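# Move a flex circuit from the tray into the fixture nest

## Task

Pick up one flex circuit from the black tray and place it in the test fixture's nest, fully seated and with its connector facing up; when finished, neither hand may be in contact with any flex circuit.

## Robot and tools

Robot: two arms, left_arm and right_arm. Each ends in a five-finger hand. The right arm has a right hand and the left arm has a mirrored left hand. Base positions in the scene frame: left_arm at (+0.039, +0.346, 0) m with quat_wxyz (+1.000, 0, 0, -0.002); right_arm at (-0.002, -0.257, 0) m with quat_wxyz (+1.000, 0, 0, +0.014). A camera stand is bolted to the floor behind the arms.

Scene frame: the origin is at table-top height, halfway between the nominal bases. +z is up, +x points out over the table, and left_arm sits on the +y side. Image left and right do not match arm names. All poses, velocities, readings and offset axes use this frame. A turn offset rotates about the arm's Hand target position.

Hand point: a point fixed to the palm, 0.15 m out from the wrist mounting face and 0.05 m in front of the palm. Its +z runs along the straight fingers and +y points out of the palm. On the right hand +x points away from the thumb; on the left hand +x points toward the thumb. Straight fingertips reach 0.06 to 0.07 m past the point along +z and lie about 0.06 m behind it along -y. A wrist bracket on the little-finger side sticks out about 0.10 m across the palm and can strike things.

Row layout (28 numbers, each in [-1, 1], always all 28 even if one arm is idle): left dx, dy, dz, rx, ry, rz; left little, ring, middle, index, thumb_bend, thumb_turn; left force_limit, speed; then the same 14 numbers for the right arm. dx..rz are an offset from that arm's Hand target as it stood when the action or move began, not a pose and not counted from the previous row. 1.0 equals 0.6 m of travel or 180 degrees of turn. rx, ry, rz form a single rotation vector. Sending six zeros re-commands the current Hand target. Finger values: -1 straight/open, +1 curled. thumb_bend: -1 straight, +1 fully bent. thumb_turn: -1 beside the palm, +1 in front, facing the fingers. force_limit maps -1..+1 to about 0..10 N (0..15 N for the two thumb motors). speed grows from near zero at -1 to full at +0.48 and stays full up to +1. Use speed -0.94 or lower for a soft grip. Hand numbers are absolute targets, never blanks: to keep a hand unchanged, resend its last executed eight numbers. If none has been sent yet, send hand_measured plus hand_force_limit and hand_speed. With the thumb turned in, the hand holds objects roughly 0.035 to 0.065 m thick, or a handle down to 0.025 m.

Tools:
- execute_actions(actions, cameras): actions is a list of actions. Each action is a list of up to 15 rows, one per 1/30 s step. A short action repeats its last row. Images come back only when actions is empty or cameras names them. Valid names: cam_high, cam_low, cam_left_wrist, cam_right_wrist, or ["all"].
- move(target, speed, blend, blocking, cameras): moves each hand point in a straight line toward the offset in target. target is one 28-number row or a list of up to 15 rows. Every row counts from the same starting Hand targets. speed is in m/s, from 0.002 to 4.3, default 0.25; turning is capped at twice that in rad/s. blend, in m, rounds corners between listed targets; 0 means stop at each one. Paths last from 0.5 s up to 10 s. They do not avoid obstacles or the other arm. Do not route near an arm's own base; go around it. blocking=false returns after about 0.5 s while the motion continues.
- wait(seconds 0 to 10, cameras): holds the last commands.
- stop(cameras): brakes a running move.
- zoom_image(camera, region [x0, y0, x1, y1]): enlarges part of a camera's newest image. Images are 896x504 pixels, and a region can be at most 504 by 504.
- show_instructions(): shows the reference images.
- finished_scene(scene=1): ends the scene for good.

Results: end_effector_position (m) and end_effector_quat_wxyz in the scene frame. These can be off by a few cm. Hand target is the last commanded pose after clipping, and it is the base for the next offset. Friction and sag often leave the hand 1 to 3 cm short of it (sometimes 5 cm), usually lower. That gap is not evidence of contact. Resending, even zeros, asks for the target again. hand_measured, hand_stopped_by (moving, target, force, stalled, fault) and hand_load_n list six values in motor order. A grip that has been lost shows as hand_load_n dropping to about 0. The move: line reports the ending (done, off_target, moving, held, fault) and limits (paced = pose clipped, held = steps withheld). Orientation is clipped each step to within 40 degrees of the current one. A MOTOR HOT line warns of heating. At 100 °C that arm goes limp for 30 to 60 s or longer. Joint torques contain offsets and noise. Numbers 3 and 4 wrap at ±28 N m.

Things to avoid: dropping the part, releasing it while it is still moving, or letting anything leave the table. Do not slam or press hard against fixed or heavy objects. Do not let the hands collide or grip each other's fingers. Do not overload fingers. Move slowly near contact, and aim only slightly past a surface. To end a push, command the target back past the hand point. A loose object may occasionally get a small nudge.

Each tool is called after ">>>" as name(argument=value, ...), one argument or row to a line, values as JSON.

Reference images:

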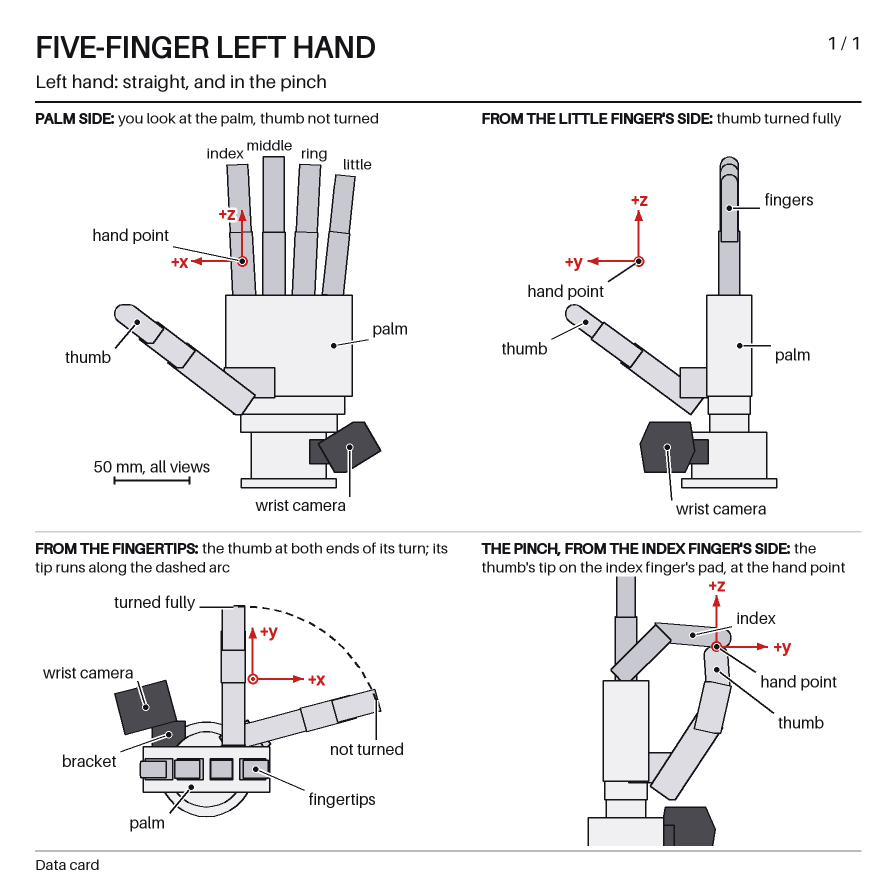

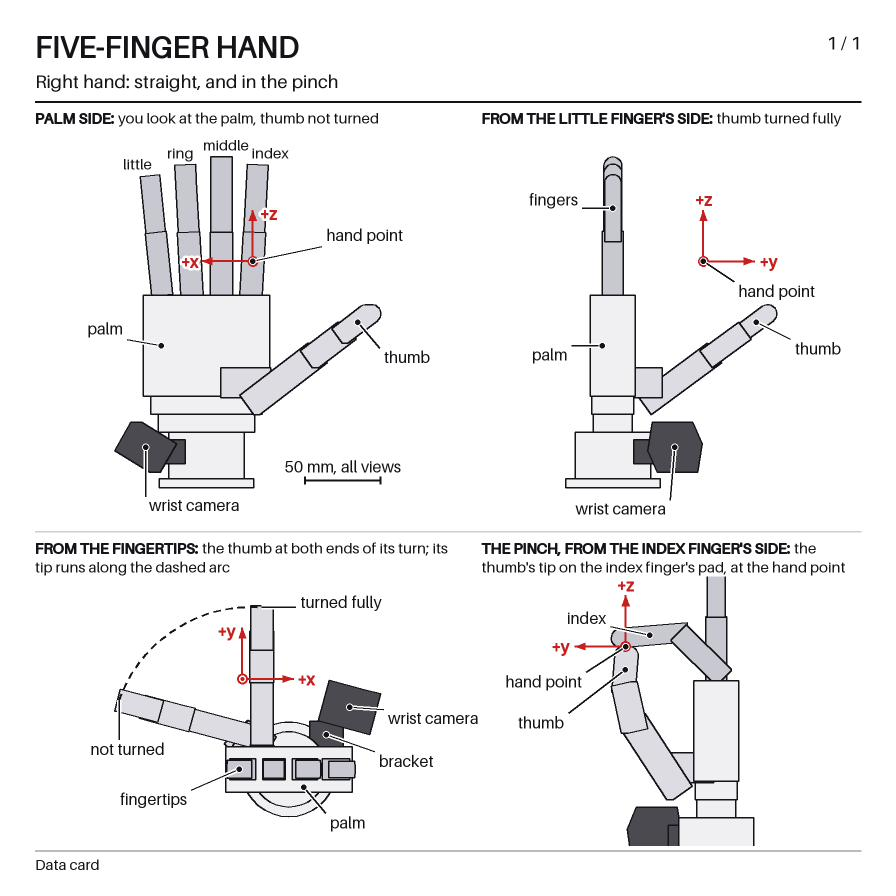

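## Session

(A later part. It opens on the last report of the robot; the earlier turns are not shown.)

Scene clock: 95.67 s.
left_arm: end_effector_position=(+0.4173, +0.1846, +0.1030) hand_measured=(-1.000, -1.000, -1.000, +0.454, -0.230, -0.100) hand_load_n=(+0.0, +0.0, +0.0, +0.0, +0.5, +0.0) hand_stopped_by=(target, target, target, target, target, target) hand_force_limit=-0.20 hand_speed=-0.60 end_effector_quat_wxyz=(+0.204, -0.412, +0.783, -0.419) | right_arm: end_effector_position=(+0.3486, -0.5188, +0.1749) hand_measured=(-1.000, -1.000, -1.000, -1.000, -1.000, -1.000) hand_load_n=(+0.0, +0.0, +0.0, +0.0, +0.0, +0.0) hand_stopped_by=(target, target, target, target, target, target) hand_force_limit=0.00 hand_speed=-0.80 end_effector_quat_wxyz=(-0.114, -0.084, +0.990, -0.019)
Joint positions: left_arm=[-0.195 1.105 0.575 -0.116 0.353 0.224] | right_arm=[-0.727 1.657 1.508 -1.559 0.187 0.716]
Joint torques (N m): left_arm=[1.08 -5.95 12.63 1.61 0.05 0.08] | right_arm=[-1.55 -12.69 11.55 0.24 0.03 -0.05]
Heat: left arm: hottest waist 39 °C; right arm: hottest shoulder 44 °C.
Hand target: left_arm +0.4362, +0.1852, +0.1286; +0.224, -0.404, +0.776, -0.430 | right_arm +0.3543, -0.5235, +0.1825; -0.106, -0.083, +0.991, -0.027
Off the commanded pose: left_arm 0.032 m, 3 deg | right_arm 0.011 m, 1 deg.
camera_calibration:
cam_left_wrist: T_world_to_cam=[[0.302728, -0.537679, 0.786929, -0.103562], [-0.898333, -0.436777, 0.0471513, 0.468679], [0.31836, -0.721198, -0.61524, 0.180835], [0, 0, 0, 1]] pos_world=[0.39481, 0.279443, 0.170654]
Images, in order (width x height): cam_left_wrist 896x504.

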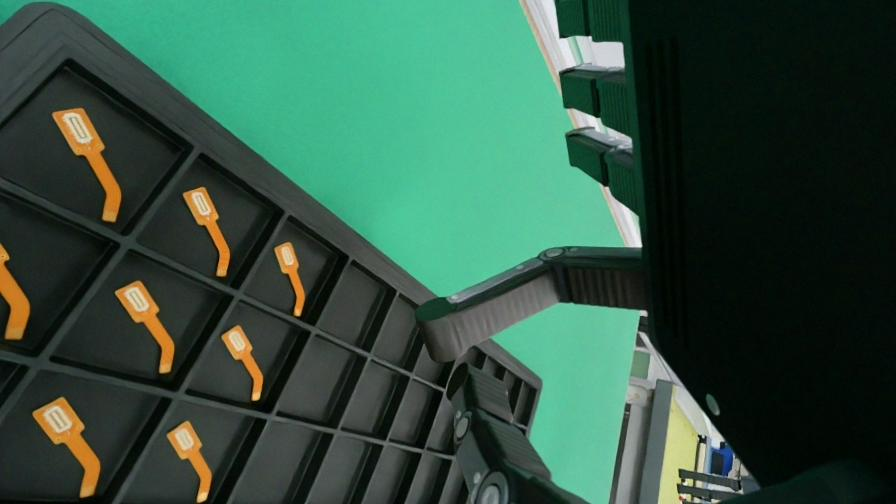

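>>> zoom_image(
  camera="cam_left_wrist",
  region=[405, 285, 485, 365],
)

>>> zoom_image(
  camera="cam_left_wrist",
  region=[420, 340, 540, 460],
)

Scaled by 6.300.

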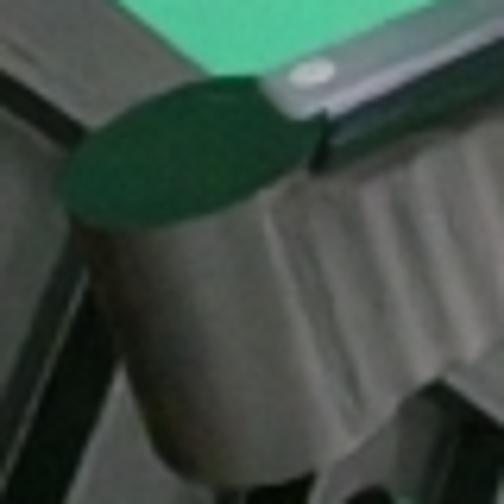

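Scaled by 4.200.

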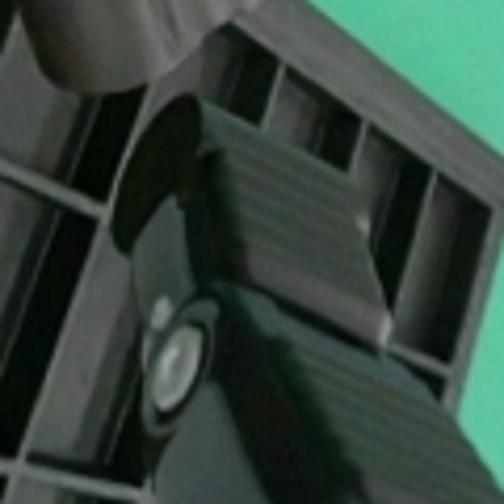

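>>> move(
  target=[
    [-0.127,0.2413,0.1857,0,0,0,-1,-1,-1,-1,-1,-1,-0.2,0.0,0.0428,0.5058,0.1292,-0.0938,-0.2593,0.5014,-1,-1,0.1,0.1,-1,-1,-0.2,-0.3],
    [-0.127,0.2413,0.1857,0,0,0,-1,-1,-1,-1,-1,-1,-0.2,0.0,0.0095,0.9558,-0.0375,-0.0565,-0.5544,0.6426,-1,-1,0.1,0.1,-1,-1,-0.2,-0.3],
  ],
  speed=0.35,
  blend=0.05,
  cameras=["cam_high","cam_right_wrist"],
)

Scene clock: 107.10 s.
left_arm: end_effector_position=(+0.3499, +0.3233, +0.2130) hand_measured=(-1.000, -1.000, -1.000, -1.000, -1.000, -1.000) hand_load_n=(+0.0, -0.5, +0.0, +0.0, +0.0, +0.0) hand_stopped_by=(target, target, target, target, target, target) hand_force_limit=-0.20 hand_speed=0.00 end_effector_quat_wxyz=(+0.200, -0.416, +0.777, -0.428) | right_arm: end_effector_position=(+0.3635, +0.0447, +0.1624) hand_measured=(-1.000, -1.000, +0.100, +0.100, -1.000, -1.000) hand_load_n=(+0.0, +0.0, +0.0, +0.0, +0.0, -0.5) hand_stopped_by=(target, target, target, target, target, target) hand_force_limit=-0.20 hand_speed=-0.30 end_effector_quat_wxyz=(-0.614, +0.724, -0.237, +0.208)
Joint positions: left_arm=[0.353 0.822 0.749 -0.81 0.77 0.647] | right_arm=[0.429 1.187 0.506 0.502 -0.465 -0.091]
Joint torques (N m): left_arm=[1.2 -3.14 13.96 1.21 0.45 0.08] | right_arm=[-0.67 -5.54 9.07 2.8 -0.35 0.09]
Heat: left arm: hottest elbow 40 °C; right arm: hottest shoulder 43 °C.
Hand target: left_arm +0.3600, +0.3300, +0.2401; +0.224, -0.404, +0.776, -0.430 | right_arm +0.3601, +0.0498, +0.1598; -0.618, +0.723, -0.235, +0.200
Off the commanded pose: left_arm 0.030 m, 3 deg | right_arm 0.007 m, 1 deg.
move: off_target (left_arm)
camera_calibration:
cam_right_wrist: T_world_to_cam=[[0.185742, -0.264075, -0.946448, 0.100771], [-0.981776, -0.0892867, -0.167762, 0.366942], [-0.0402034, 0.960361, -0.275846, 0.131806], [0, 0, 0, 1]] pos_world=[0.346836, -0.0672073, 0.193292]
Images, in order (width x height): cam_high 896x504, cam_right_wrist 896x504.

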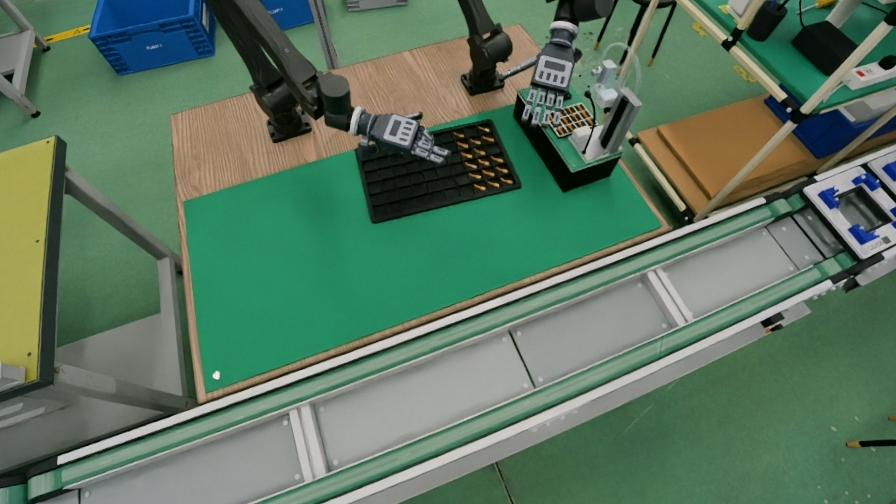

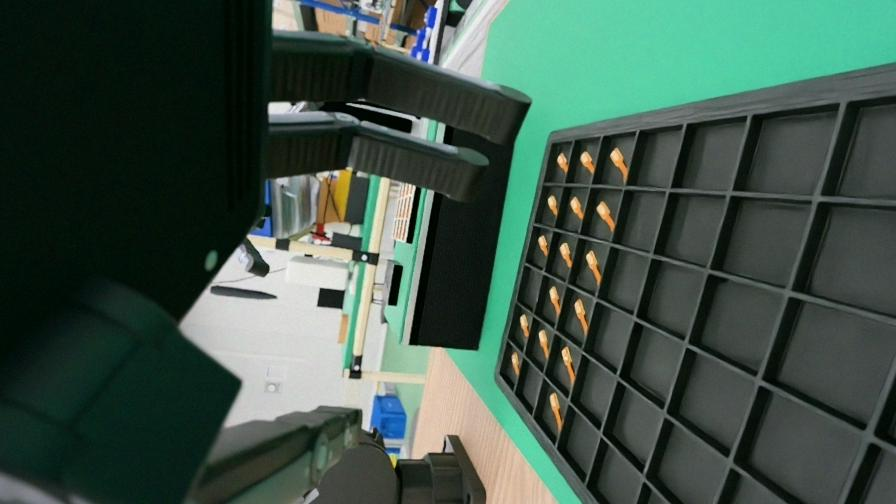

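>>> zoom_image(
  camera="cam_right_wrist",
  region=[340, 20, 560, 220],
)

Scaled by 2.291.

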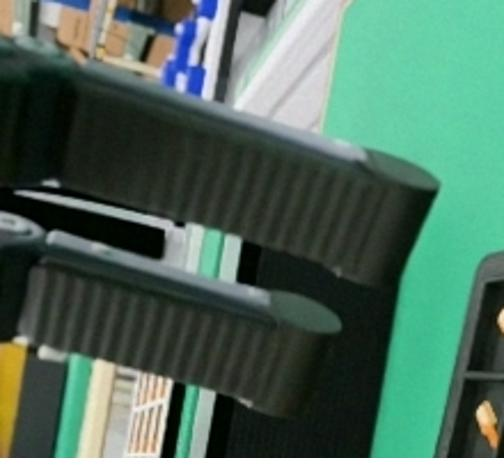

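>>> execute_actions(
  actions=[
    [[0,0,0,0,0,0,-1,-1,-1,0.455,-0.23,0.1,-0.4,0.0,0,0,0,0,0,0,-1,-1,0.1,0.1,-1,-1,-0.2,-0.3]],
    [[0,0,0,0,0,0,-1,-1,-1,0.455,-0.23,0.1,-0.4,0.0,0,0,0,0,0,0,-1,-1,0.1,0.1,-1,-1,-0.2,-0.3]],
  ],
  cameras=["cam_left_wrist"],
)

>>> zoom_image(
  camera="cam_left_wrist",
  region=[400, 280, 540, 420],
)

Scene clock: 113.73 s.
left_arm: end_effector_position=(+0.3499, +0.3233, +0.2131) hand_measured=(-1.000, -1.000, -1.000, +0.454, -0.230, +0.100) hand_load_n=(+0.0, +0.0, +0.0, +0.0, +0.5, +0.0) hand_stopped_by=(target, target, target, target, target, target) hand_force_limit=-0.40 hand_speed=0.00 end_effector_quat_wxyz=(+0.200, -0.416, +0.777, -0.428) | right_arm: end_effector_position=(+0.3635, +0.0447, +0.1625) hand_measured=(-1.000, -1.000, +0.100, +0.100, -1.000, -1.000) hand_load_n=(+0.0, +0.0, +0.0, +0.0, +0.0, +0.0) hand_stopped_by=(target, target, target, target, target, target) hand_force_limit=-0.20 hand_speed=-0.30 end_effector_quat_wxyz=(-0.614, +0.724, -0.237, +0.208)
Joint positions: left_arm=[0.353 0.822 0.749 -0.81 0.77 0.648] | right_arm=[0.429 1.187 0.506 0.502 -0.465 -0.091]
Joint torques (N m): left_arm=[1.14 -3.08 13.9 1.25 0.44 0.07] | right_arm=[-0.62 -5.42 9.07 2.77 -0.35 0.07]
Heat: left arm: hottest elbow 41 °C; right arm: hottest shoulder 43 °C.
Hand target: left_arm +0.3600, +0.3300, +0.2401; +0.224, -0.404, +0.776, -0.430 | right_arm +0.3601, +0.0498, +0.1599; -0.618, +0.723, -0.235, +0.200
Off the commanded pose: left_arm 0.030 m, 3 deg | right_arm 0.007 m, 1 deg.
camera_calibration:
cam_left_wrist: T_world_to_cam=[[0.304884, -0.518287, 0.799015, -0.104786], [-0.897084, -0.438013, 0.0581837, 0.461237], [0.319823, -0.734522, -0.59849, 0.370246], [0, 0, 0, 1]] pos_world=[0.327302, 0.419672, 0.278477]
Images, in order (width x height): cam_left_wrist 896x504.

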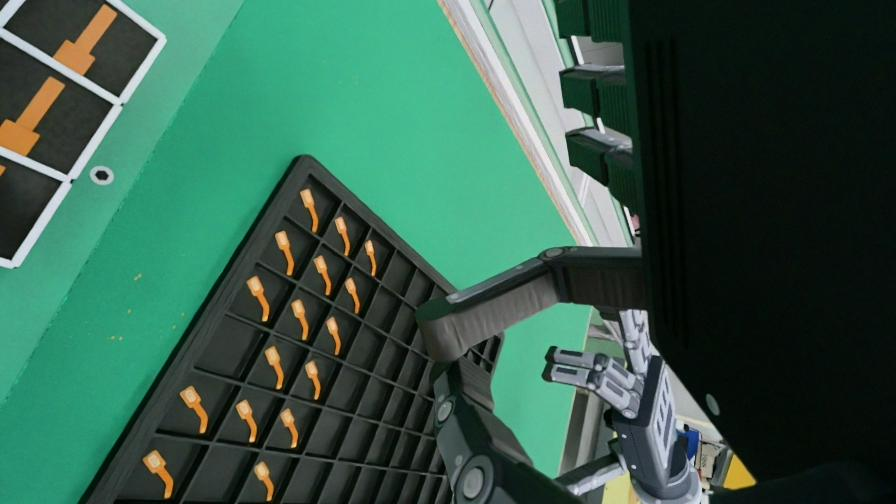

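Scaled by 3.600.

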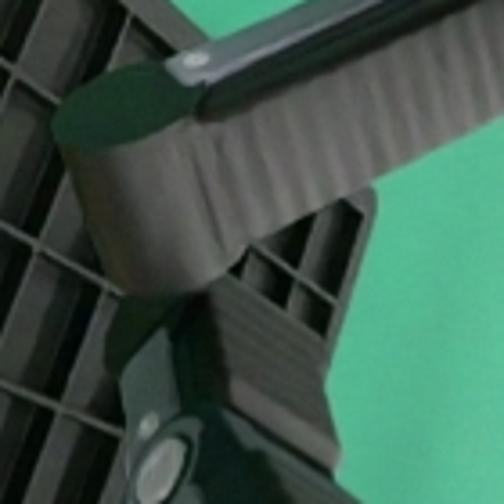

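>>> execute_actions(
  actions=[
    [[0,0,0,0,0,0,-1,-1,-1,0.455,-0.23,0.6,-0.7,-0.8,0,0,0,0,0,0,-1,-1,0.1,0.1,-1,-1,-0.2,-0.3]],
    [[0,0,0,0,0,0,-1,-1,-1,0.455,-0.23,0.6,-0.7,-0.8,0,0,0,0,0,0,-1,-1,0.1,0.1,-1,-1,-0.2,-0.3]],
    [[0,0,0,0,0,0,-1,-1,-1,0.455,-0.23,0.6,-0.7,-0.8,0,0,0,0,0,0,-1,-1,0.1,0.1,-1,-1,-0.2,-0.3]],
  ],
  cameras=["cam_left_wrist"],
)

>>> zoom_image(
  camera="cam_left_wrist",
  region=[400, 280, 540, 420],
)

Scene clock: 115.70 s.
left_arm: end_effector_position=(+0.3499, +0.3233, +0.2131) hand_measured=(-1.000, -1.000, -1.000, +0.454, -0.230, +0.214) hand_load_n=(+0.0, +0.0, +0.0, +0.0, +1.0, +3.5) hand_stopped_by=(target, target, target, target, target, force) hand_force_limit=-0.70 hand_speed=-0.80 end_effector_quat_wxyz=(+0.200, -0.416, +0.777, -0.428) | right_arm: end_effector_position=(+0.3635, +0.0447, +0.1625) hand_measured=(-1.000, -1.000, +0.100, +0.100, -1.000, -1.000) hand_load_n=(+0.0, +0.0, +0.0, +0.0, +0.0, -0.5) hand_stopped_by=(target, target, target, target, target, target) hand_force_limit=-0.20 hand_speed=-0.30 end_effector_quat_wxyz=(-0.614, +0.724, -0.237, +0.208)
Joint positions: left_arm=[0.353 0.822 0.749 -0.81 0.77 0.648] | right_arm=[0.429 1.187 0.506 0.502 -0.465 -0.091]
Joint torques (N m): left_arm=[1.08 -2.96 13.93 1.21 0.44 0.07] | right_arm=[-0.62 -5.42 9.07 2.77 -0.35 0.08]
Heat: left arm: hottest elbow 41 °C; right arm: hottest shoulder 43 °C.
Hand target: left_arm +0.3600, +0.3300, +0.2401; +0.224, -0.404, +0.776, -0.430 | right_arm +0.3601, +0.0498, +0.1599; -0.618, +0.723, -0.235, +0.200
Off the commanded pose: left_arm 0.030 m, 3 deg | right_arm 0.007 m, 1 deg.
camera_calibration:
cam_left_wrist: T_world_to_cam=[[0.304884, -0.518287, 0.799015, -0.104786], [-0.897084, -0.438013, 0.0581837, 0.461237], [0.319823, -0.734522, -0.59849, 0.370246], [0, 0, 0, 1]] pos_world=[0.327302, 0.419672, 0.278477]
Images, in order (width x height): cam_left_wrist 896x504.

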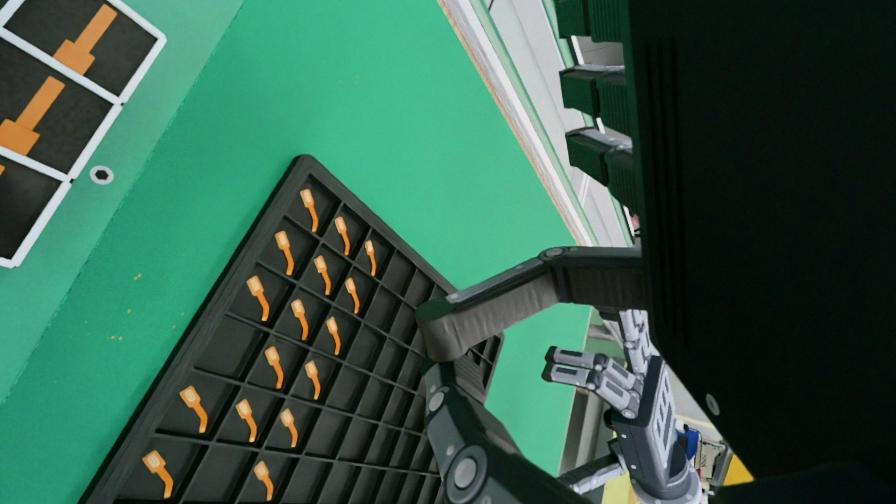

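Scaled by 3.600.

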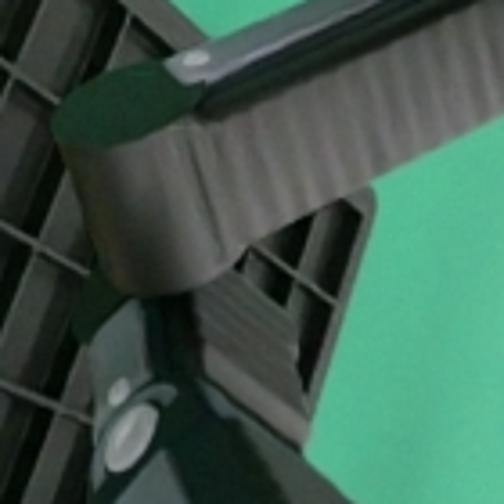

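>>> move(
  target=[0.1,-0.2333,-0.2333,-0.04235,-0.11623,0.16455,-1,-1,-1,0.05,-1,-1,-0.2,0.2,-0.05,-0.45,0.067,0,0,0,-1,-1,0.1,0.1,-1,-1,-0.2,-0.3],
  speed=0.25,
  cameras=["cam_left_wrist"],
)

Scene clock: 123.53 s.
left_arm: end_effector_position=(+0.4185, +0.1947, +0.0954) hand_measured=(-1.000, -1.000, -1.000, +0.050, -1.000, -1.000) hand_load_n=(+0.0, +0.0, +0.0, -0.5, +0.0, -0.5) hand_stopped_by=(target, target, target, target, target, target) hand_force_limit=-0.20 hand_speed=0.20 end_effector_quat_wxyz=(-0.434, +0.521, -0.570, +0.464) | right_arm: end_effector_position=(+0.3150, -0.2115, +0.1833) hand_measured=(-1.000, -1.000, +0.100, +0.100, -1.000, -1.000) hand_load_n=(+0.0, -0.5, +0.0, +0.0, +0.0, -0.5) hand_stopped_by=(target, target, target, target, target, target) hand_force_limit=-0.20 hand_speed=-0.30 end_effector_quat_wxyz=(-0.622, +0.719, -0.248, +0.183)
Joint positions: left_arm=[-0.479 1.096 0.232 0.654 -0.397 -0.071] | right_arm=[-0.502 0.99 0.565 -0.411 -1.356 -0.778]
Joint torques (N m): left_arm=[-0.26 -2.96 7.12 3.25 -0.2 -0.06] | right_arm=[-1.85 -3.37 14.61 0.99 -0.61 -0.11]
Heat: left arm: hottest elbow 41 °C; right arm: hottest shoulder 42 °C.
Hand target: left_arm +0.4200, +0.1900, +0.1001; +0.434, -0.518, +0.565, -0.474 | right_arm +0.3302, -0.2202, +0.2001; -0.618, +0.723, -0.235, +0.200
Off the commanded pose: left_arm 0.007 m, 1 deg | right_arm 0.024 m, 3 deg.
move: off_target (right_arm)
camera_calibration:
cam_left_wrist: T_world_to_cam=[[0.178668, -0.310493, 0.933634, -0.0988405], [-0.521528, -0.834519, -0.177727, 0.415802], [0.834318, -0.455162, -0.311032, -0.113613], [0, 0, 0, 1]] pos_world=[0.329301, 0.264593, 0.130843]
Images, in order (width x height): cam_left_wrist 896x504.

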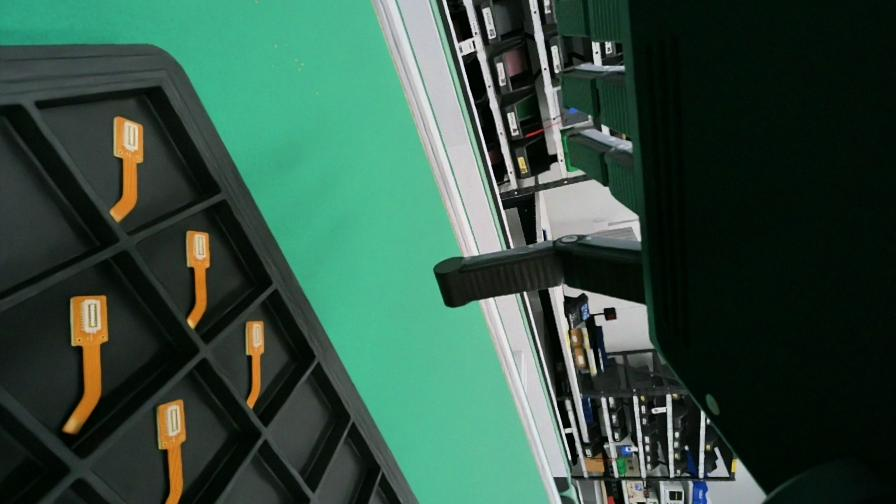

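>>> execute_actions(
  actions=[],
  cameras=["cam_left_wrist"],
)

Scene clock: 124.53 s.
left_arm: end_effector_position=(+0.4185, +0.1947, +0.0954) hand_measured=(-1.000, -1.000, -1.000, +0.050, -1.000, -1.000) hand_load_n=(+0.0, -0.5, +0.0, +0.0, +0.0, +0.0) hand_stopped_by=(target, target, target, target, target, target) hand_force_limit=-0.20 hand_speed=0.20 end_effector_quat_wxyz=(-0.434, +0.521, -0.570, +0.464) | right_arm: end_effector_position=(+0.3151, -0.2115, +0.1833) hand_measured=(-1.000, -1.000, +0.100, +0.100, -1.000, -1.000) hand_load_n=(+0.0, +0.0, +0.0, +0.0, +0.0, -0.5) hand_stopped_by=(target, target, target, target, target, target) hand_force_limit=-0.20 hand_speed=-0.30 end_effector_quat_wxyz=(-0.622, +0.719, -0.248, +0.183)
Joint positions: left_arm=[-0.479 1.096 0.232 0.654 -0.397 -0.071] | right_arm=[-0.502 0.99 0.565 -0.411 -1.356 -0.779]
Joint velocities: within noise
Joint torques (N m): left_arm=[-0.44 -3.08 7.09 3.23 -0.21 -0.04] | right_arm=[-1.85 -3.37 14.61 0.99 -0.61 -0.14]
Heat: left arm: hottest elbow 41 °C; right arm: hottest shoulder 42 °C.
Hand target: left_arm +0.4200, +0.1900, +0.1001; +0.434, -0.518, +0.565, -0.474 | right_arm +0.3302, -0.2202, +0.2001; -0.618, +0.723, -0.235, +0.200
Off the commanded pose: left_arm 0.007 m, 1 deg | right_arm 0.024 m, 3 deg.
camera_calibration:
cam_left_wrist: T_world_to_cam=[[0.178668, -0.310493, 0.933634, -0.0988405], [-0.521528, -0.834519, -0.177727, 0.415802], [0.834318, -0.455162, -0.311032, -0.113613], [0, 0, 0, 1]] pos_world=[0.329301, 0.264593, 0.130843]
Images, in order (width x height): cam_left_wrist 896x504.

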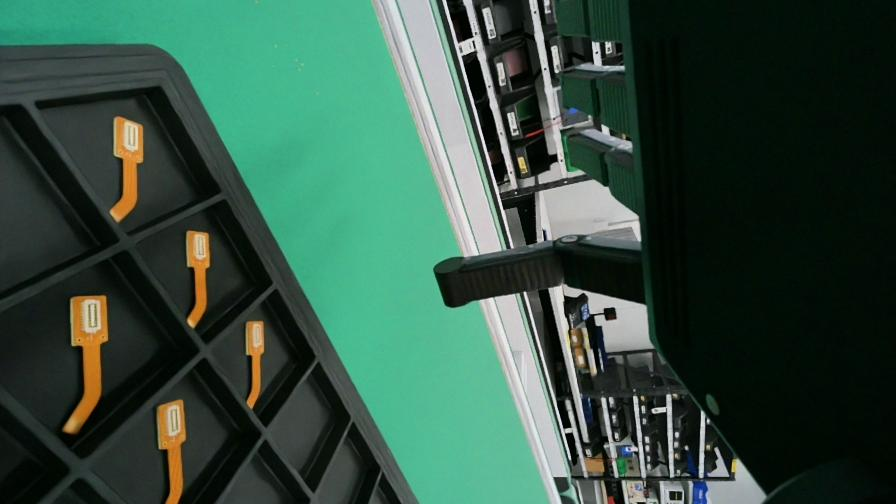

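>>> move(
  target=[
    [0.01933,-0.01083,-0.07083,0,0,0,-1,-1,-1,0.05,-1,-1,-0.2,0.2,0,0,0,0,0,0,-1,-1,0.1,0.1,-1,-1,-0.2,-0.3],
    [0.00317,0.0005,-0.09583,0,0,0,-1,-1,-1,0.05,-1,-1,-0.2,0.2,0,0,0,0,0,0,-1,-1,0.1,0.1,-1,-1,-0.2,-0.3],
  ],
  speed=[0.06,0.03],
  cameras=["cam_left_wrist"],
)

Scene clock: 128.03 s.
left_arm: end_effector_position=(+0.4210, +0.1930, +0.0389) hand_measured=(-1.000, -1.000, -1.000, +0.050, -1.000, -1.000) hand_load_n=(+0.0, +0.0, +0.0, +0.0, +0.5, -0.5) hand_stopped_by=(target, target, target, target, target, target) hand_force_limit=-0.20 hand_speed=0.20 end_effector_quat_wxyz=(-0.434, +0.520, -0.570, +0.465) | right_arm: end_effector_position=(+0.3152, -0.2116, +0.1831) hand_measured=(-1.000, -1.000, +0.100, +0.100, -1.000, -1.000) hand_load_n=(+0.0, +0.0, +0.0, +0.0, +0.0, +0.0) hand_stopped_by=(target, target, target, target, target, target) hand_force_limit=-0.20 hand_speed=-0.30 end_effector_quat_wxyz=(-0.622, +0.720, -0.248, +0.184)
Joint positions: left_arm=[-0.48 1.45 0.188 1.054 -0.396 -0.071] | right_arm=[-0.502 0.99 0.565 -0.411 -1.356 -0.781]
Joint torques (N m): left_arm=[0.15 -4.6 4.3 3.3 -0.04 -0.04] | right_arm=[-1.85 -3.43 14.64 0.92 -0.61 -0.14]
Heat: left arm: hottest elbow 41 °C; right arm: hottest shoulder 42 °C.
Hand target: left_arm +0.4219, +0.1904, +0.0425; +0.434, -0.518, +0.565, -0.474 | right_arm +0.3302, -0.2202, +0.2001; -0.618, +0.723, -0.235, +0.200
Off the commanded pose: left_arm 0.005 m, 1 deg | right_arm 0.024 m, 2 deg.
move: off_target (right_arm)
camera_calibration:
cam_left_wrist: T_world_to_cam=[[0.176461, -0.309645, 0.934335, -0.0461961], [-0.522047, -0.834167, -0.177853, 0.405748], [0.834463, -0.456383, -0.308847, -0.134016], [0, 0, 0, 1]] pos_world=[0.331803, 0.262995, 0.0739358]
Images, in order (width x height): cam_left_wrist 896x504.

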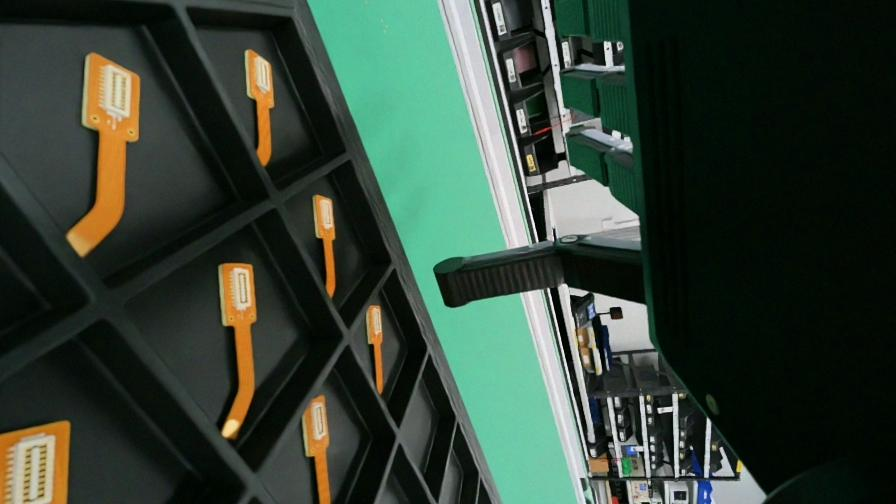

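>>> move(
  target=[-0.0095,-0.00867,0.002,0,0,0,-1,-1,-1,0.05,-1,-1,-0.2,0.2,0,0,0,0,0,0,-1,-1,0.1,0.1,-1,-1,-0.2,-0.3],
  speed=0.03,
  cameras=["cam_left_wrist"],
)

Scene clock: 129.17 s.
left_arm: end_effector_position=(+0.4160, +0.1896, +0.0371) hand_measured=(-1.000, -1.000, -1.000, +0.050, -1.000, -1.000) hand_load_n=(+0.0, +0.0, -0.5, +0.0, +0.0, +0.0) hand_stopped_by=(target, target, target, target, target, target) hand_force_limit=-0.20 hand_speed=0.20 end_effector_quat_wxyz=(+0.435, -0.519, +0.572, -0.463) | right_arm: end_effector_position=(+0.3152, -0.2116, +0.1831) hand_measured=(-1.000, -1.000, +0.100, +0.100, -1.000, -1.000) hand_load_n=(+0.0, +0.0, +0.0, +0.0, +0.0, +0.0) hand_stopped_by=(target, target, target, target, target, target) hand_force_limit=-0.20 hand_speed=-0.30 end_effector_quat_wxyz=(-0.622, +0.720, -0.248, +0.184)
Joint positions: left_arm=[-0.505 1.45 0.183 1.054 -0.423 -0.072] | right_arm=[-0.502 0.99 0.565 -0.411 -1.356 -0.781]
Joint torques (N m): left_arm=[-0.32 -5.6 4.23 2.84 -0.25 -0.1] | right_arm=[-1.85 -3.43 14.65 0.92 -0.62 -0.14]
Heat: left arm: hottest elbow 41 °C; right arm: hottest shoulder 42 °C.
Hand target: left_arm +0.4162, +0.1852, +0.0438; +0.434, -0.518, +0.565, -0.474 | right_arm +0.3302, -0.2202, +0.2001; -0.618, +0.723, -0.235, +0.200
Off the commanded pose: left_arm 0.008 m, 2 deg | right_arm 0.024 m, 2 deg.
move: off_target (right_arm)
camera_calibration:
cam_left_wrist: T_world_to_cam=[[0.178846, -0.315972, 0.931759, -0.0444254], [-0.522241, -0.833092, -0.182271, 0.400015], [0.833833, -0.454005, -0.314009, -0.131985], [0, 0, 0, 1]] pos_world=[0.326904, 0.25929, 0.0728605]
Images, in order (width x height): cam_left_wrist 896x504.

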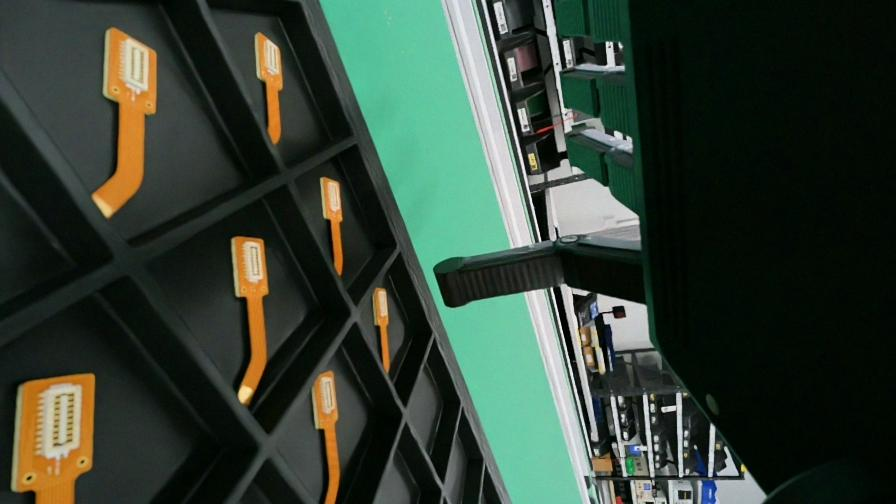

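>>> zoom_image(
  camera="cam_left_wrist",
  region=[300, 200, 500, 400],
)

Scaled by 2.520.

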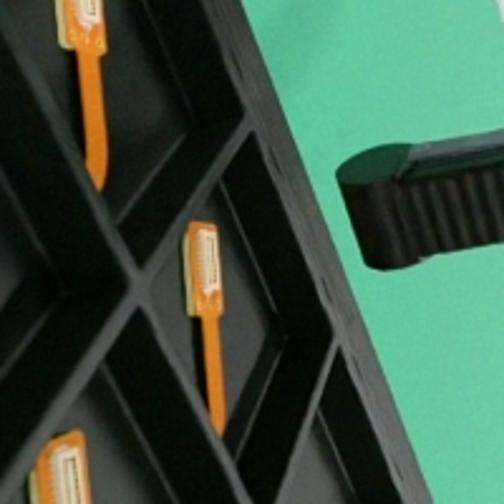

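>>> move(
  target=[-0.00367,0.01833,-0.00883,0,0,0,-1,-1,-1,0.05,-1,-1,-0.2,0.2,0,0,0,0,0,0,-1,-1,0.1,0.1,-1,-1,-0.2,-0.3],
  speed=0.03,
  cameras=["cam_left_wrist"],
)

>>> zoom_image(
  camera="cam_left_wrist",
  region=[300, 180, 520, 400],
)

Scene clock: 131.83 s.
left_arm: end_effector_position=(+0.4113, +0.1940, +0.0349) hand_measured=(-1.000, -1.000, -1.000, +0.050, -1.000, -1.000) hand_load_n=(+0.0, +0.0, +0.0, +0.0, +0.0, +0.0) hand_stopped_by=(target, target, target, target, target, target) hand_force_limit=-0.20 hand_speed=0.20 end_effector_quat_wxyz=(+0.431, -0.517, +0.572, -0.468) | right_arm: end_effector_position=(+0.3152, -0.2116, +0.1831) hand_measured=(-1.000, -1.000, +0.100, +0.100, -1.000, -1.000) hand_load_n=(+0.0, +0.0, +0.0, +0.0, +0.0, -0.5) hand_stopped_by=(target, target, target, target, target, target) hand_force_limit=-0.20 hand_speed=-0.30 end_effector_quat_wxyz=(-0.622, +0.720, -0.248, +0.184)
Joint positions: left_arm=[-0.486 1.46 0.162 1.091 -0.391 -0.072] | right_arm=[-0.502 0.99 0.565 -0.411 -1.356 -0.781]
Joint torques (N m): left_arm=[1.2 -4.54 3.99 3.26 -0.05 -0.02] | right_arm=[-1.79 -3.37 14.65 0.94 -0.62 -0.14]
Heat: left arm: hottest elbow 40 °C; right arm: hottest shoulder 42 °C.
Hand target: left_arm +0.4139, +0.1962, +0.0384; +0.434, -0.518, +0.565, -0.474 | right_arm +0.3302, -0.2202, +0.2001; -0.618, +0.723, -0.235, +0.200
Off the commanded pose: left_arm 0.005 m, 1 deg | right_arm 0.024 m, 2 deg.
move: off_target (right_arm)
camera_calibration:
cam_left_wrist: T_world_to_cam=[[0.172888, -0.309635, 0.935006, -0.0390511], [-0.531678, -0.82845, -0.176037, 0.40368], [0.829113, -0.466687, -0.307855, -0.122611], [0, 0, 0, 1]] pos_world=[0.323038, 0.265116, 0.0698293]
Images, in order (width x height): cam_left_wrist 896x504.

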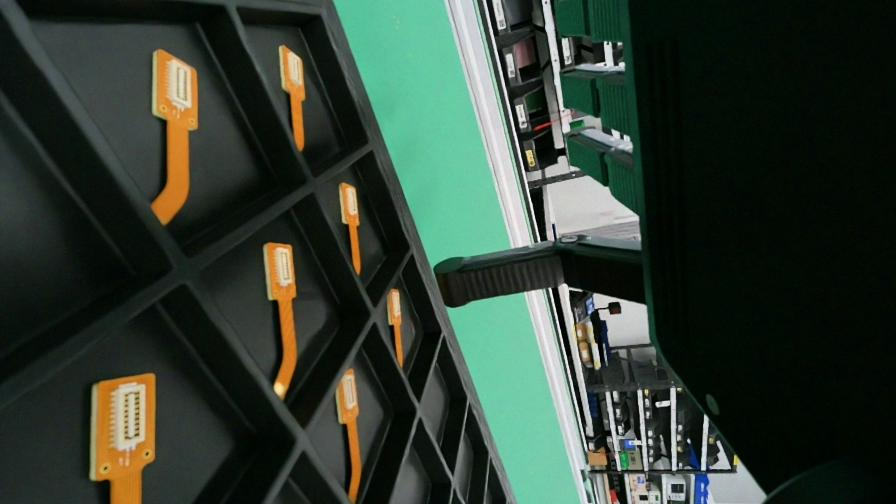

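Scaled by 2.291.

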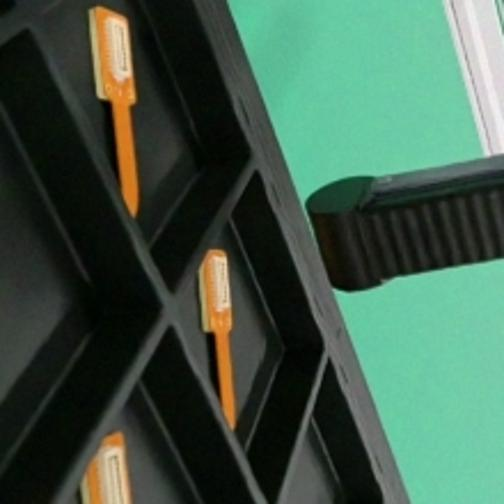

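>>> move(
  target=[0,0,-0.00833,0,0,0,-1,-1,-1,0.05,-1,-1,-0.2,0.2,0,0,0,0,0,0,-1,-1,0.1,0.1,-1,-1,-0.2,-0.3],
  speed=0.03,
  cameras=["cam_left_wrist", "cam_low", "cam_high"],
)

>>> zoom_image(
  camera="cam_left_wrist",
  region=[300, 180, 520, 400],
)

Scene clock: 134.40 s.
left_arm: end_effector_position=(+0.4119, +0.1937, +0.0303) hand_measured=(-1.000, -1.000, -1.000, +0.050, -1.000, -1.000) hand_load_n=(+0.0, -0.5, +0.0, +0.0, +0.0, +0.0) hand_stopped_by=(target, target, target, target, target, target) hand_force_limit=-0.20 hand_speed=0.20 end_effector_quat_wxyz=(+0.431, -0.517, +0.572, -0.469) | right_arm: end_effector_position=(+0.3152, -0.2116, +0.1831) hand_measured=(-1.000, -1.000, +0.100, +0.100, -1.000, -1.000) hand_load_n=(+0.0, +0.0, +0.0, +0.0, +0.0, -0.5) hand_stopped_by=(target, target, target, target, target, target) hand_force_limit=-0.20 hand_speed=-0.30 end_effector_quat_wxyz=(-0.622, +0.720, -0.248, +0.184)
Joint positions: left_arm=[-0.486 1.498 0.162 1.13 -0.391 -0.072] | right_arm=[-0.502 0.99 0.565 -0.411 -1.356 -0.781]
Joint torques (N m): left_arm=[1.14 -4.72 3.59 3.37 -0.02 -0.01] | right_arm=[-1.85 -3.37 14.64 0.92 -0.62 -0.14]
Heat: left arm: hottest elbow 40 °C; right arm: hottest elbow 43 °C.
Hand target: left_arm +0.4139, +0.1962, +0.0334; +0.434, -0.518, +0.565, -0.474 | right_arm +0.3302, -0.2202, +0.2001; -0.618, +0.723, -0.235, +0.200
Off the commanded pose: left_arm 0.005 m, 1 deg | right_arm 0.024 m, 2 deg.
move: off_target (right_arm)
camera_calibration:
cam_left_wrist: T_world_to_cam=[[0.171926, -0.309124, 0.935352, -0.0346792], [-0.531527, -0.828529, -0.176121, 0.402847], [0.82941, -0.466885, -0.306754, -0.124728], [0, 0, 0, 1]] pos_world=[0.323537, 0.264816, 0.065126]
Images, in order (width x height): cam_high 896x504, cam_low 896x504, cam_left_wrist 896x504.

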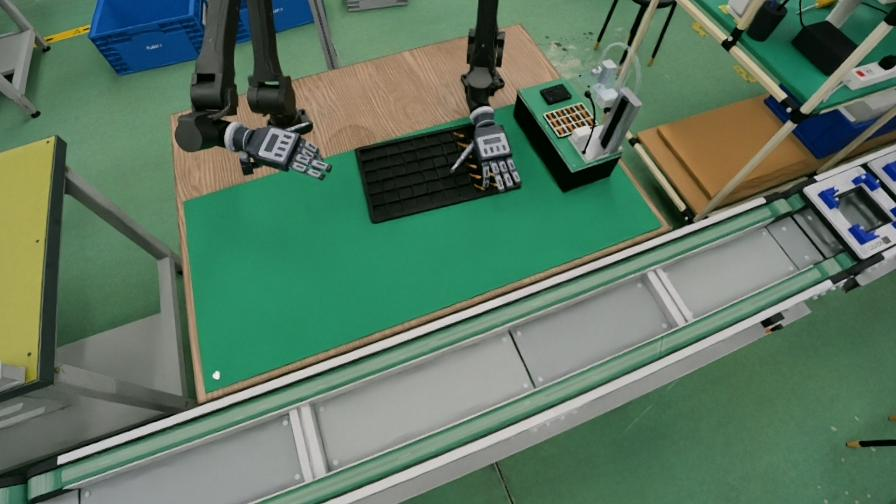

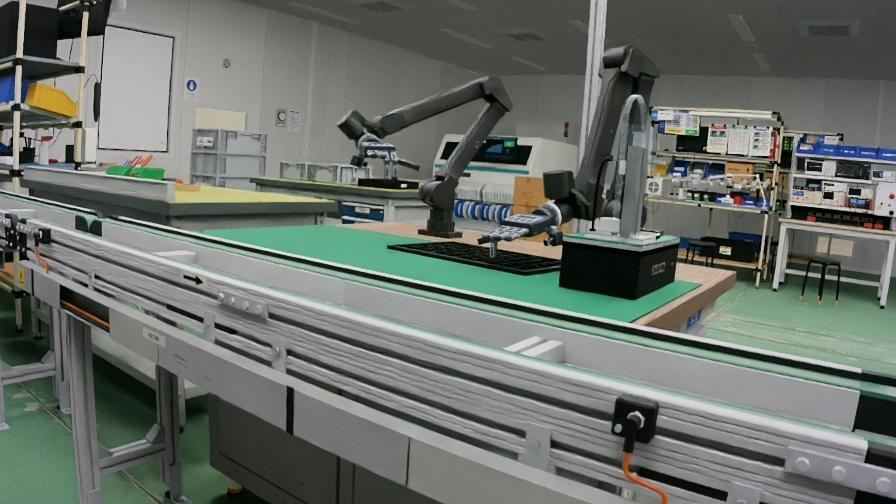

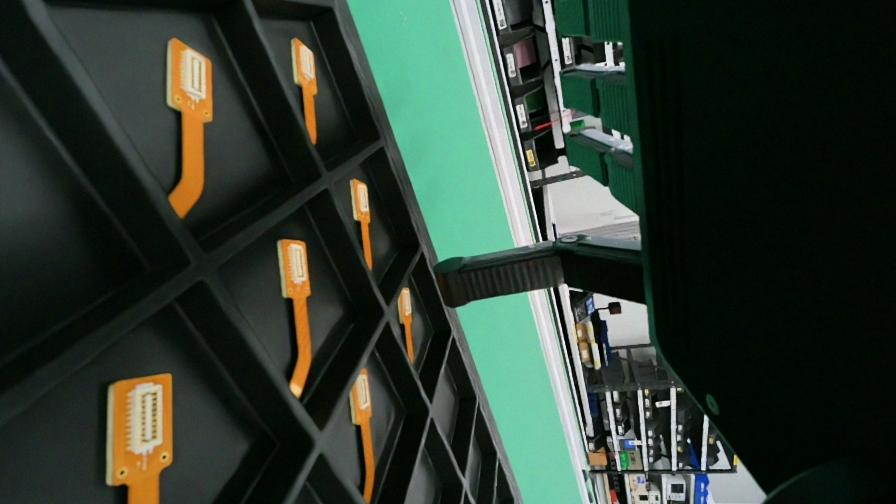

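Scaled by 2.291.

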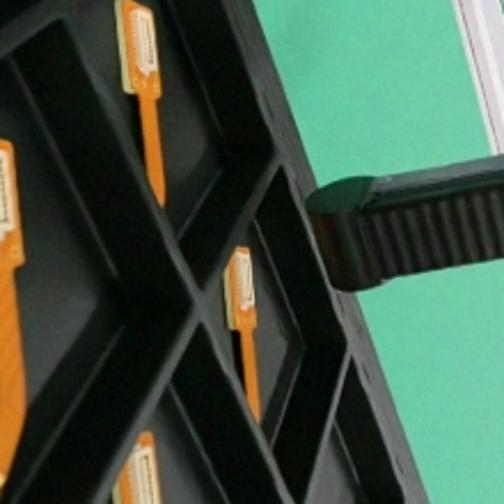

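>>> move(
  target=[
    [0.02283,-0.01133,0.003,0,0,0,-1,-1,-1,0.05,-1,-1,-0.2,0.2,0,0,0,0,0,0,-1,-1,0.1,0.1,-1,-1,-0.2,-0.3],
    [0.01283,-0.00467,-0.00833,0,0,0,-1,-1,-1,0.05,-1,-1,-0.2,0.2,0,0,0,0,0,0,-1,-1,0.1,0.1,-1,-1,-0.2,-0.3],
  ],
  speed=0.03,
  cameras=["cam_left_wrist"],
)

>>> zoom_image(
  camera="cam_left_wrist",
  region=[300, 180, 520, 400],
)

Scene clock: 136.90 s.
left_arm: end_effector_position=(+0.4169, +0.1918, +0.0240) hand_measured=(-1.000, -1.000, -1.000, +0.050, -1.000, -1.000) hand_load_n=(+0.0, +0.0, +0.0, -2.0, +0.0, +0.0) hand_stopped_by=(target, target, target, target, target, target) hand_force_limit=-0.20 hand_speed=0.20 end_effector_quat_wxyz=(+0.430, -0.518, +0.573, -0.468) | right_arm: end_effector_position=(+0.3152, -0.2116, +0.1831) hand_measured=(-1.000, -1.000, +0.100, +0.100, -1.000, -1.000) hand_load_n=(-0.5, +0.0, +0.0, -0.5, +0.0, +0.0) hand_stopped_by=(target, target, target, target, target, target) hand_force_limit=-0.20 hand_speed=-0.30 end_effector_quat_wxyz=(-0.622, +0.720, -0.248, +0.184)
Joint positions: left_arm=[-0.482 1.547 0.176 1.161 -0.386 -0.072] | right_arm=[-0.502 0.99 0.565 -0.411 -1.356 -0.781]
Joint torques (N m): left_arm=[1.26 -4.84 3.9 3.33 -0.02 0.01] | right_arm=[-1.85 -3.37 14.64 0.92 -0.62 -0.14]
Heat: left arm: hottest elbow 40 °C; right arm: hottest elbow 43 °C.
Hand target: left_arm +0.4217, +0.1934, +0.0285; +0.434, -0.518, +0.565, -0.474 | right_arm +0.3302, -0.2202, +0.2001; -0.618, +0.723, -0.235, +0.200
Off the commanded pose: left_arm 0.007 m, 1 deg | right_arm 0.024 m, 2 deg.
move: off_target (right_arm)
camera_calibration:
cam_left_wrist: T_world_to_cam=[[0.175265, -0.310189, 0.934379, -0.0313002], [-0.532731, -0.828004, -0.174949, 0.403119], [0.827937, -0.467111, -0.310368, -0.130929], [0, 0, 0, 1]] pos_world=[0.328642, 0.262917, 0.0591353]
Images, in order (width x height): cam_left_wrist 896x504.

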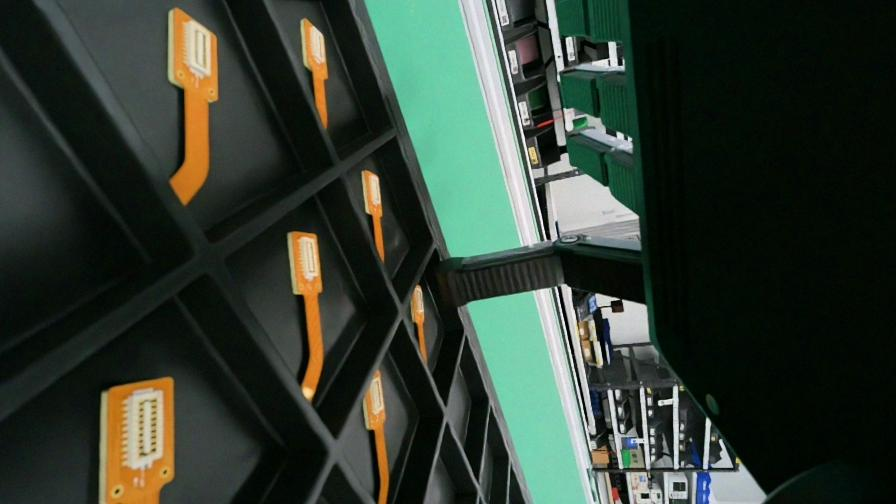

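Scaled by 2.291.

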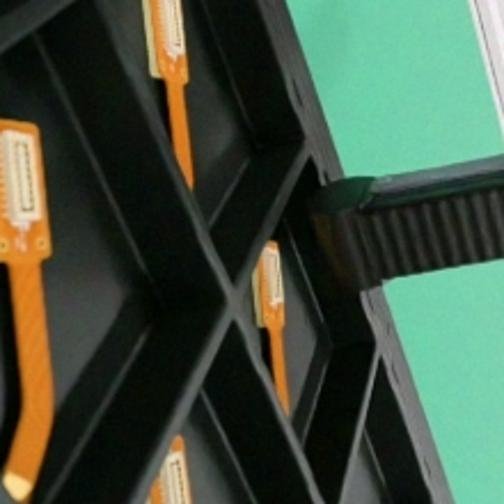

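>>> zoom_image(
  camera="cam_left_wrist",
  region=[390, 220, 490, 320],
)

Scaled by 5.040.

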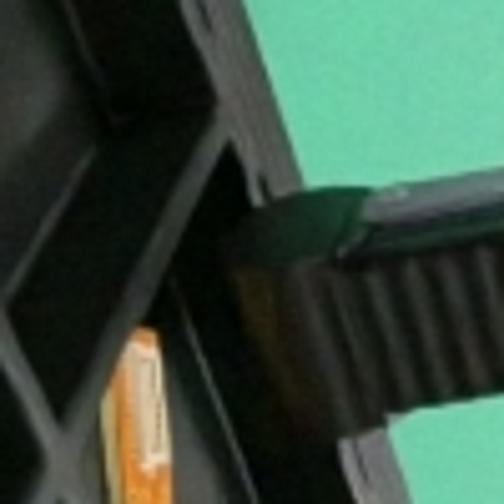

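>>> move(
  target=[
    [0.01517,-0.00567,0.00417,0,0,0,-1,-1,-1,0.05,-1,-1,-0.2,0.2,0,0,0,0,0,0,-1,-1,0.1,0.1,-1,-1,-0.2,-0.3],
    [0.00517,0.00033,-0.00333,0,0,0,-1,-1,-1,0.05,-1,-1,-0.2,0.2,0,0,0,0,0,0,-1,-1,0.1,0.1,-1,-1,-0.2,-0.3],
  ],
  speed=0.03,
  cameras=["cam_left_wrist"],
)

>>> zoom_image(
  camera="cam_left_wrist",
  region=[380, 210, 500, 330],
)

Scene clock: 140.40 s.
left_arm: end_effector_position=(+0.4178, +0.1918, +0.0234) hand_measured=(-1.000, -1.000, -1.000, +0.050, -1.000, -1.000) hand_load_n=(+0.0, -0.5, +0.0, -3.0, +0.0, -0.5) hand_stopped_by=(target, target, target, target, target, target) hand_force_limit=-0.20 hand_speed=0.20 end_effector_quat_wxyz=(+0.429, -0.517, +0.572, -0.471) | right_arm: end_effector_position=(+0.3152, -0.2116, +0.1831) hand_measured=(-1.000, -1.000, +0.100, +0.100, -1.000, -1.000) hand_load_n=(+0.0, +0.0, +0.0, +0.0, +0.0, +0.0) hand_stopped_by=(target, target, target, target, target, target) hand_force_limit=-0.20 hand_speed=-0.30 end_effector_quat_wxyz=(-0.622, +0.720, -0.248, +0.184)
Joint positions: left_arm=[-0.477 1.561 0.176 1.181 -0.378 -0.072] | right_arm=[-0.502 0.99 0.565 -0.411 -1.356 -0.781]
Joint torques (N m): left_arm=[1.44 -4.13 4.41 3 -0.07 0.02] | right_arm=[-1.85 -3.43 14.64 0.92 -0.62 -0.15]
Heat: left arm: hottest waist 39 °C; right arm: hottest elbow 43 °C.
Hand target: left_arm +0.4248, +0.1936, +0.0265; +0.434, -0.518, +0.565, -0.474 | right_arm +0.3302, -0.2202, +0.2001; -0.618, +0.723, -0.235, +0.200
Off the commanded pose: left_arm 0.008 m, 1 deg | right_arm 0.024 m, 2 deg.
move: off_target (right_arm)
camera_calibration:
cam_left_wrist: T_world_to_cam=[[0.17034, -0.306839, 0.936394, -0.0295555], [-0.534436, -0.827143, -0.173819, 0.404132], [0.827866, -0.470834, -0.304881, -0.131218], [0, 0, 0, 1]] pos_world=[0.329648, 0.263424, 0.0579158]
Images, in order (width x height): cam_left_wrist 896x504.

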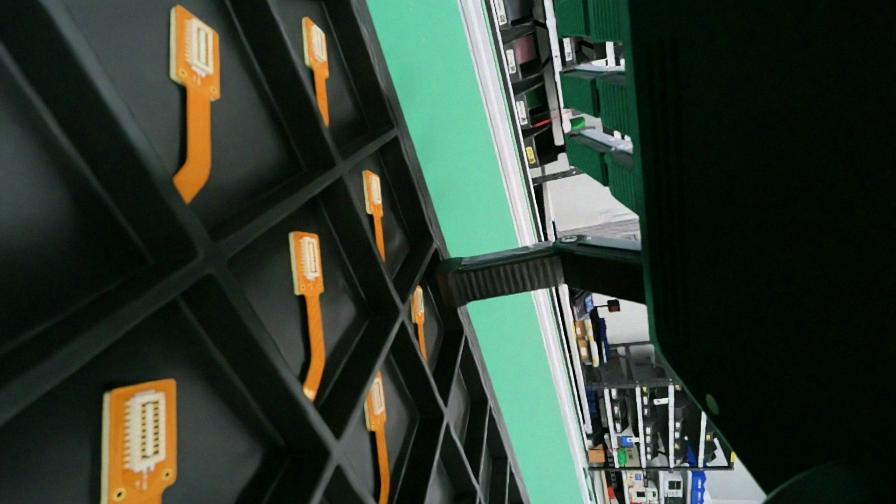

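Scaled by 4.200.

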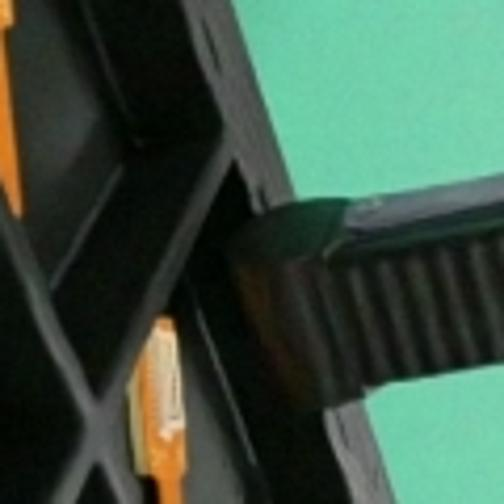

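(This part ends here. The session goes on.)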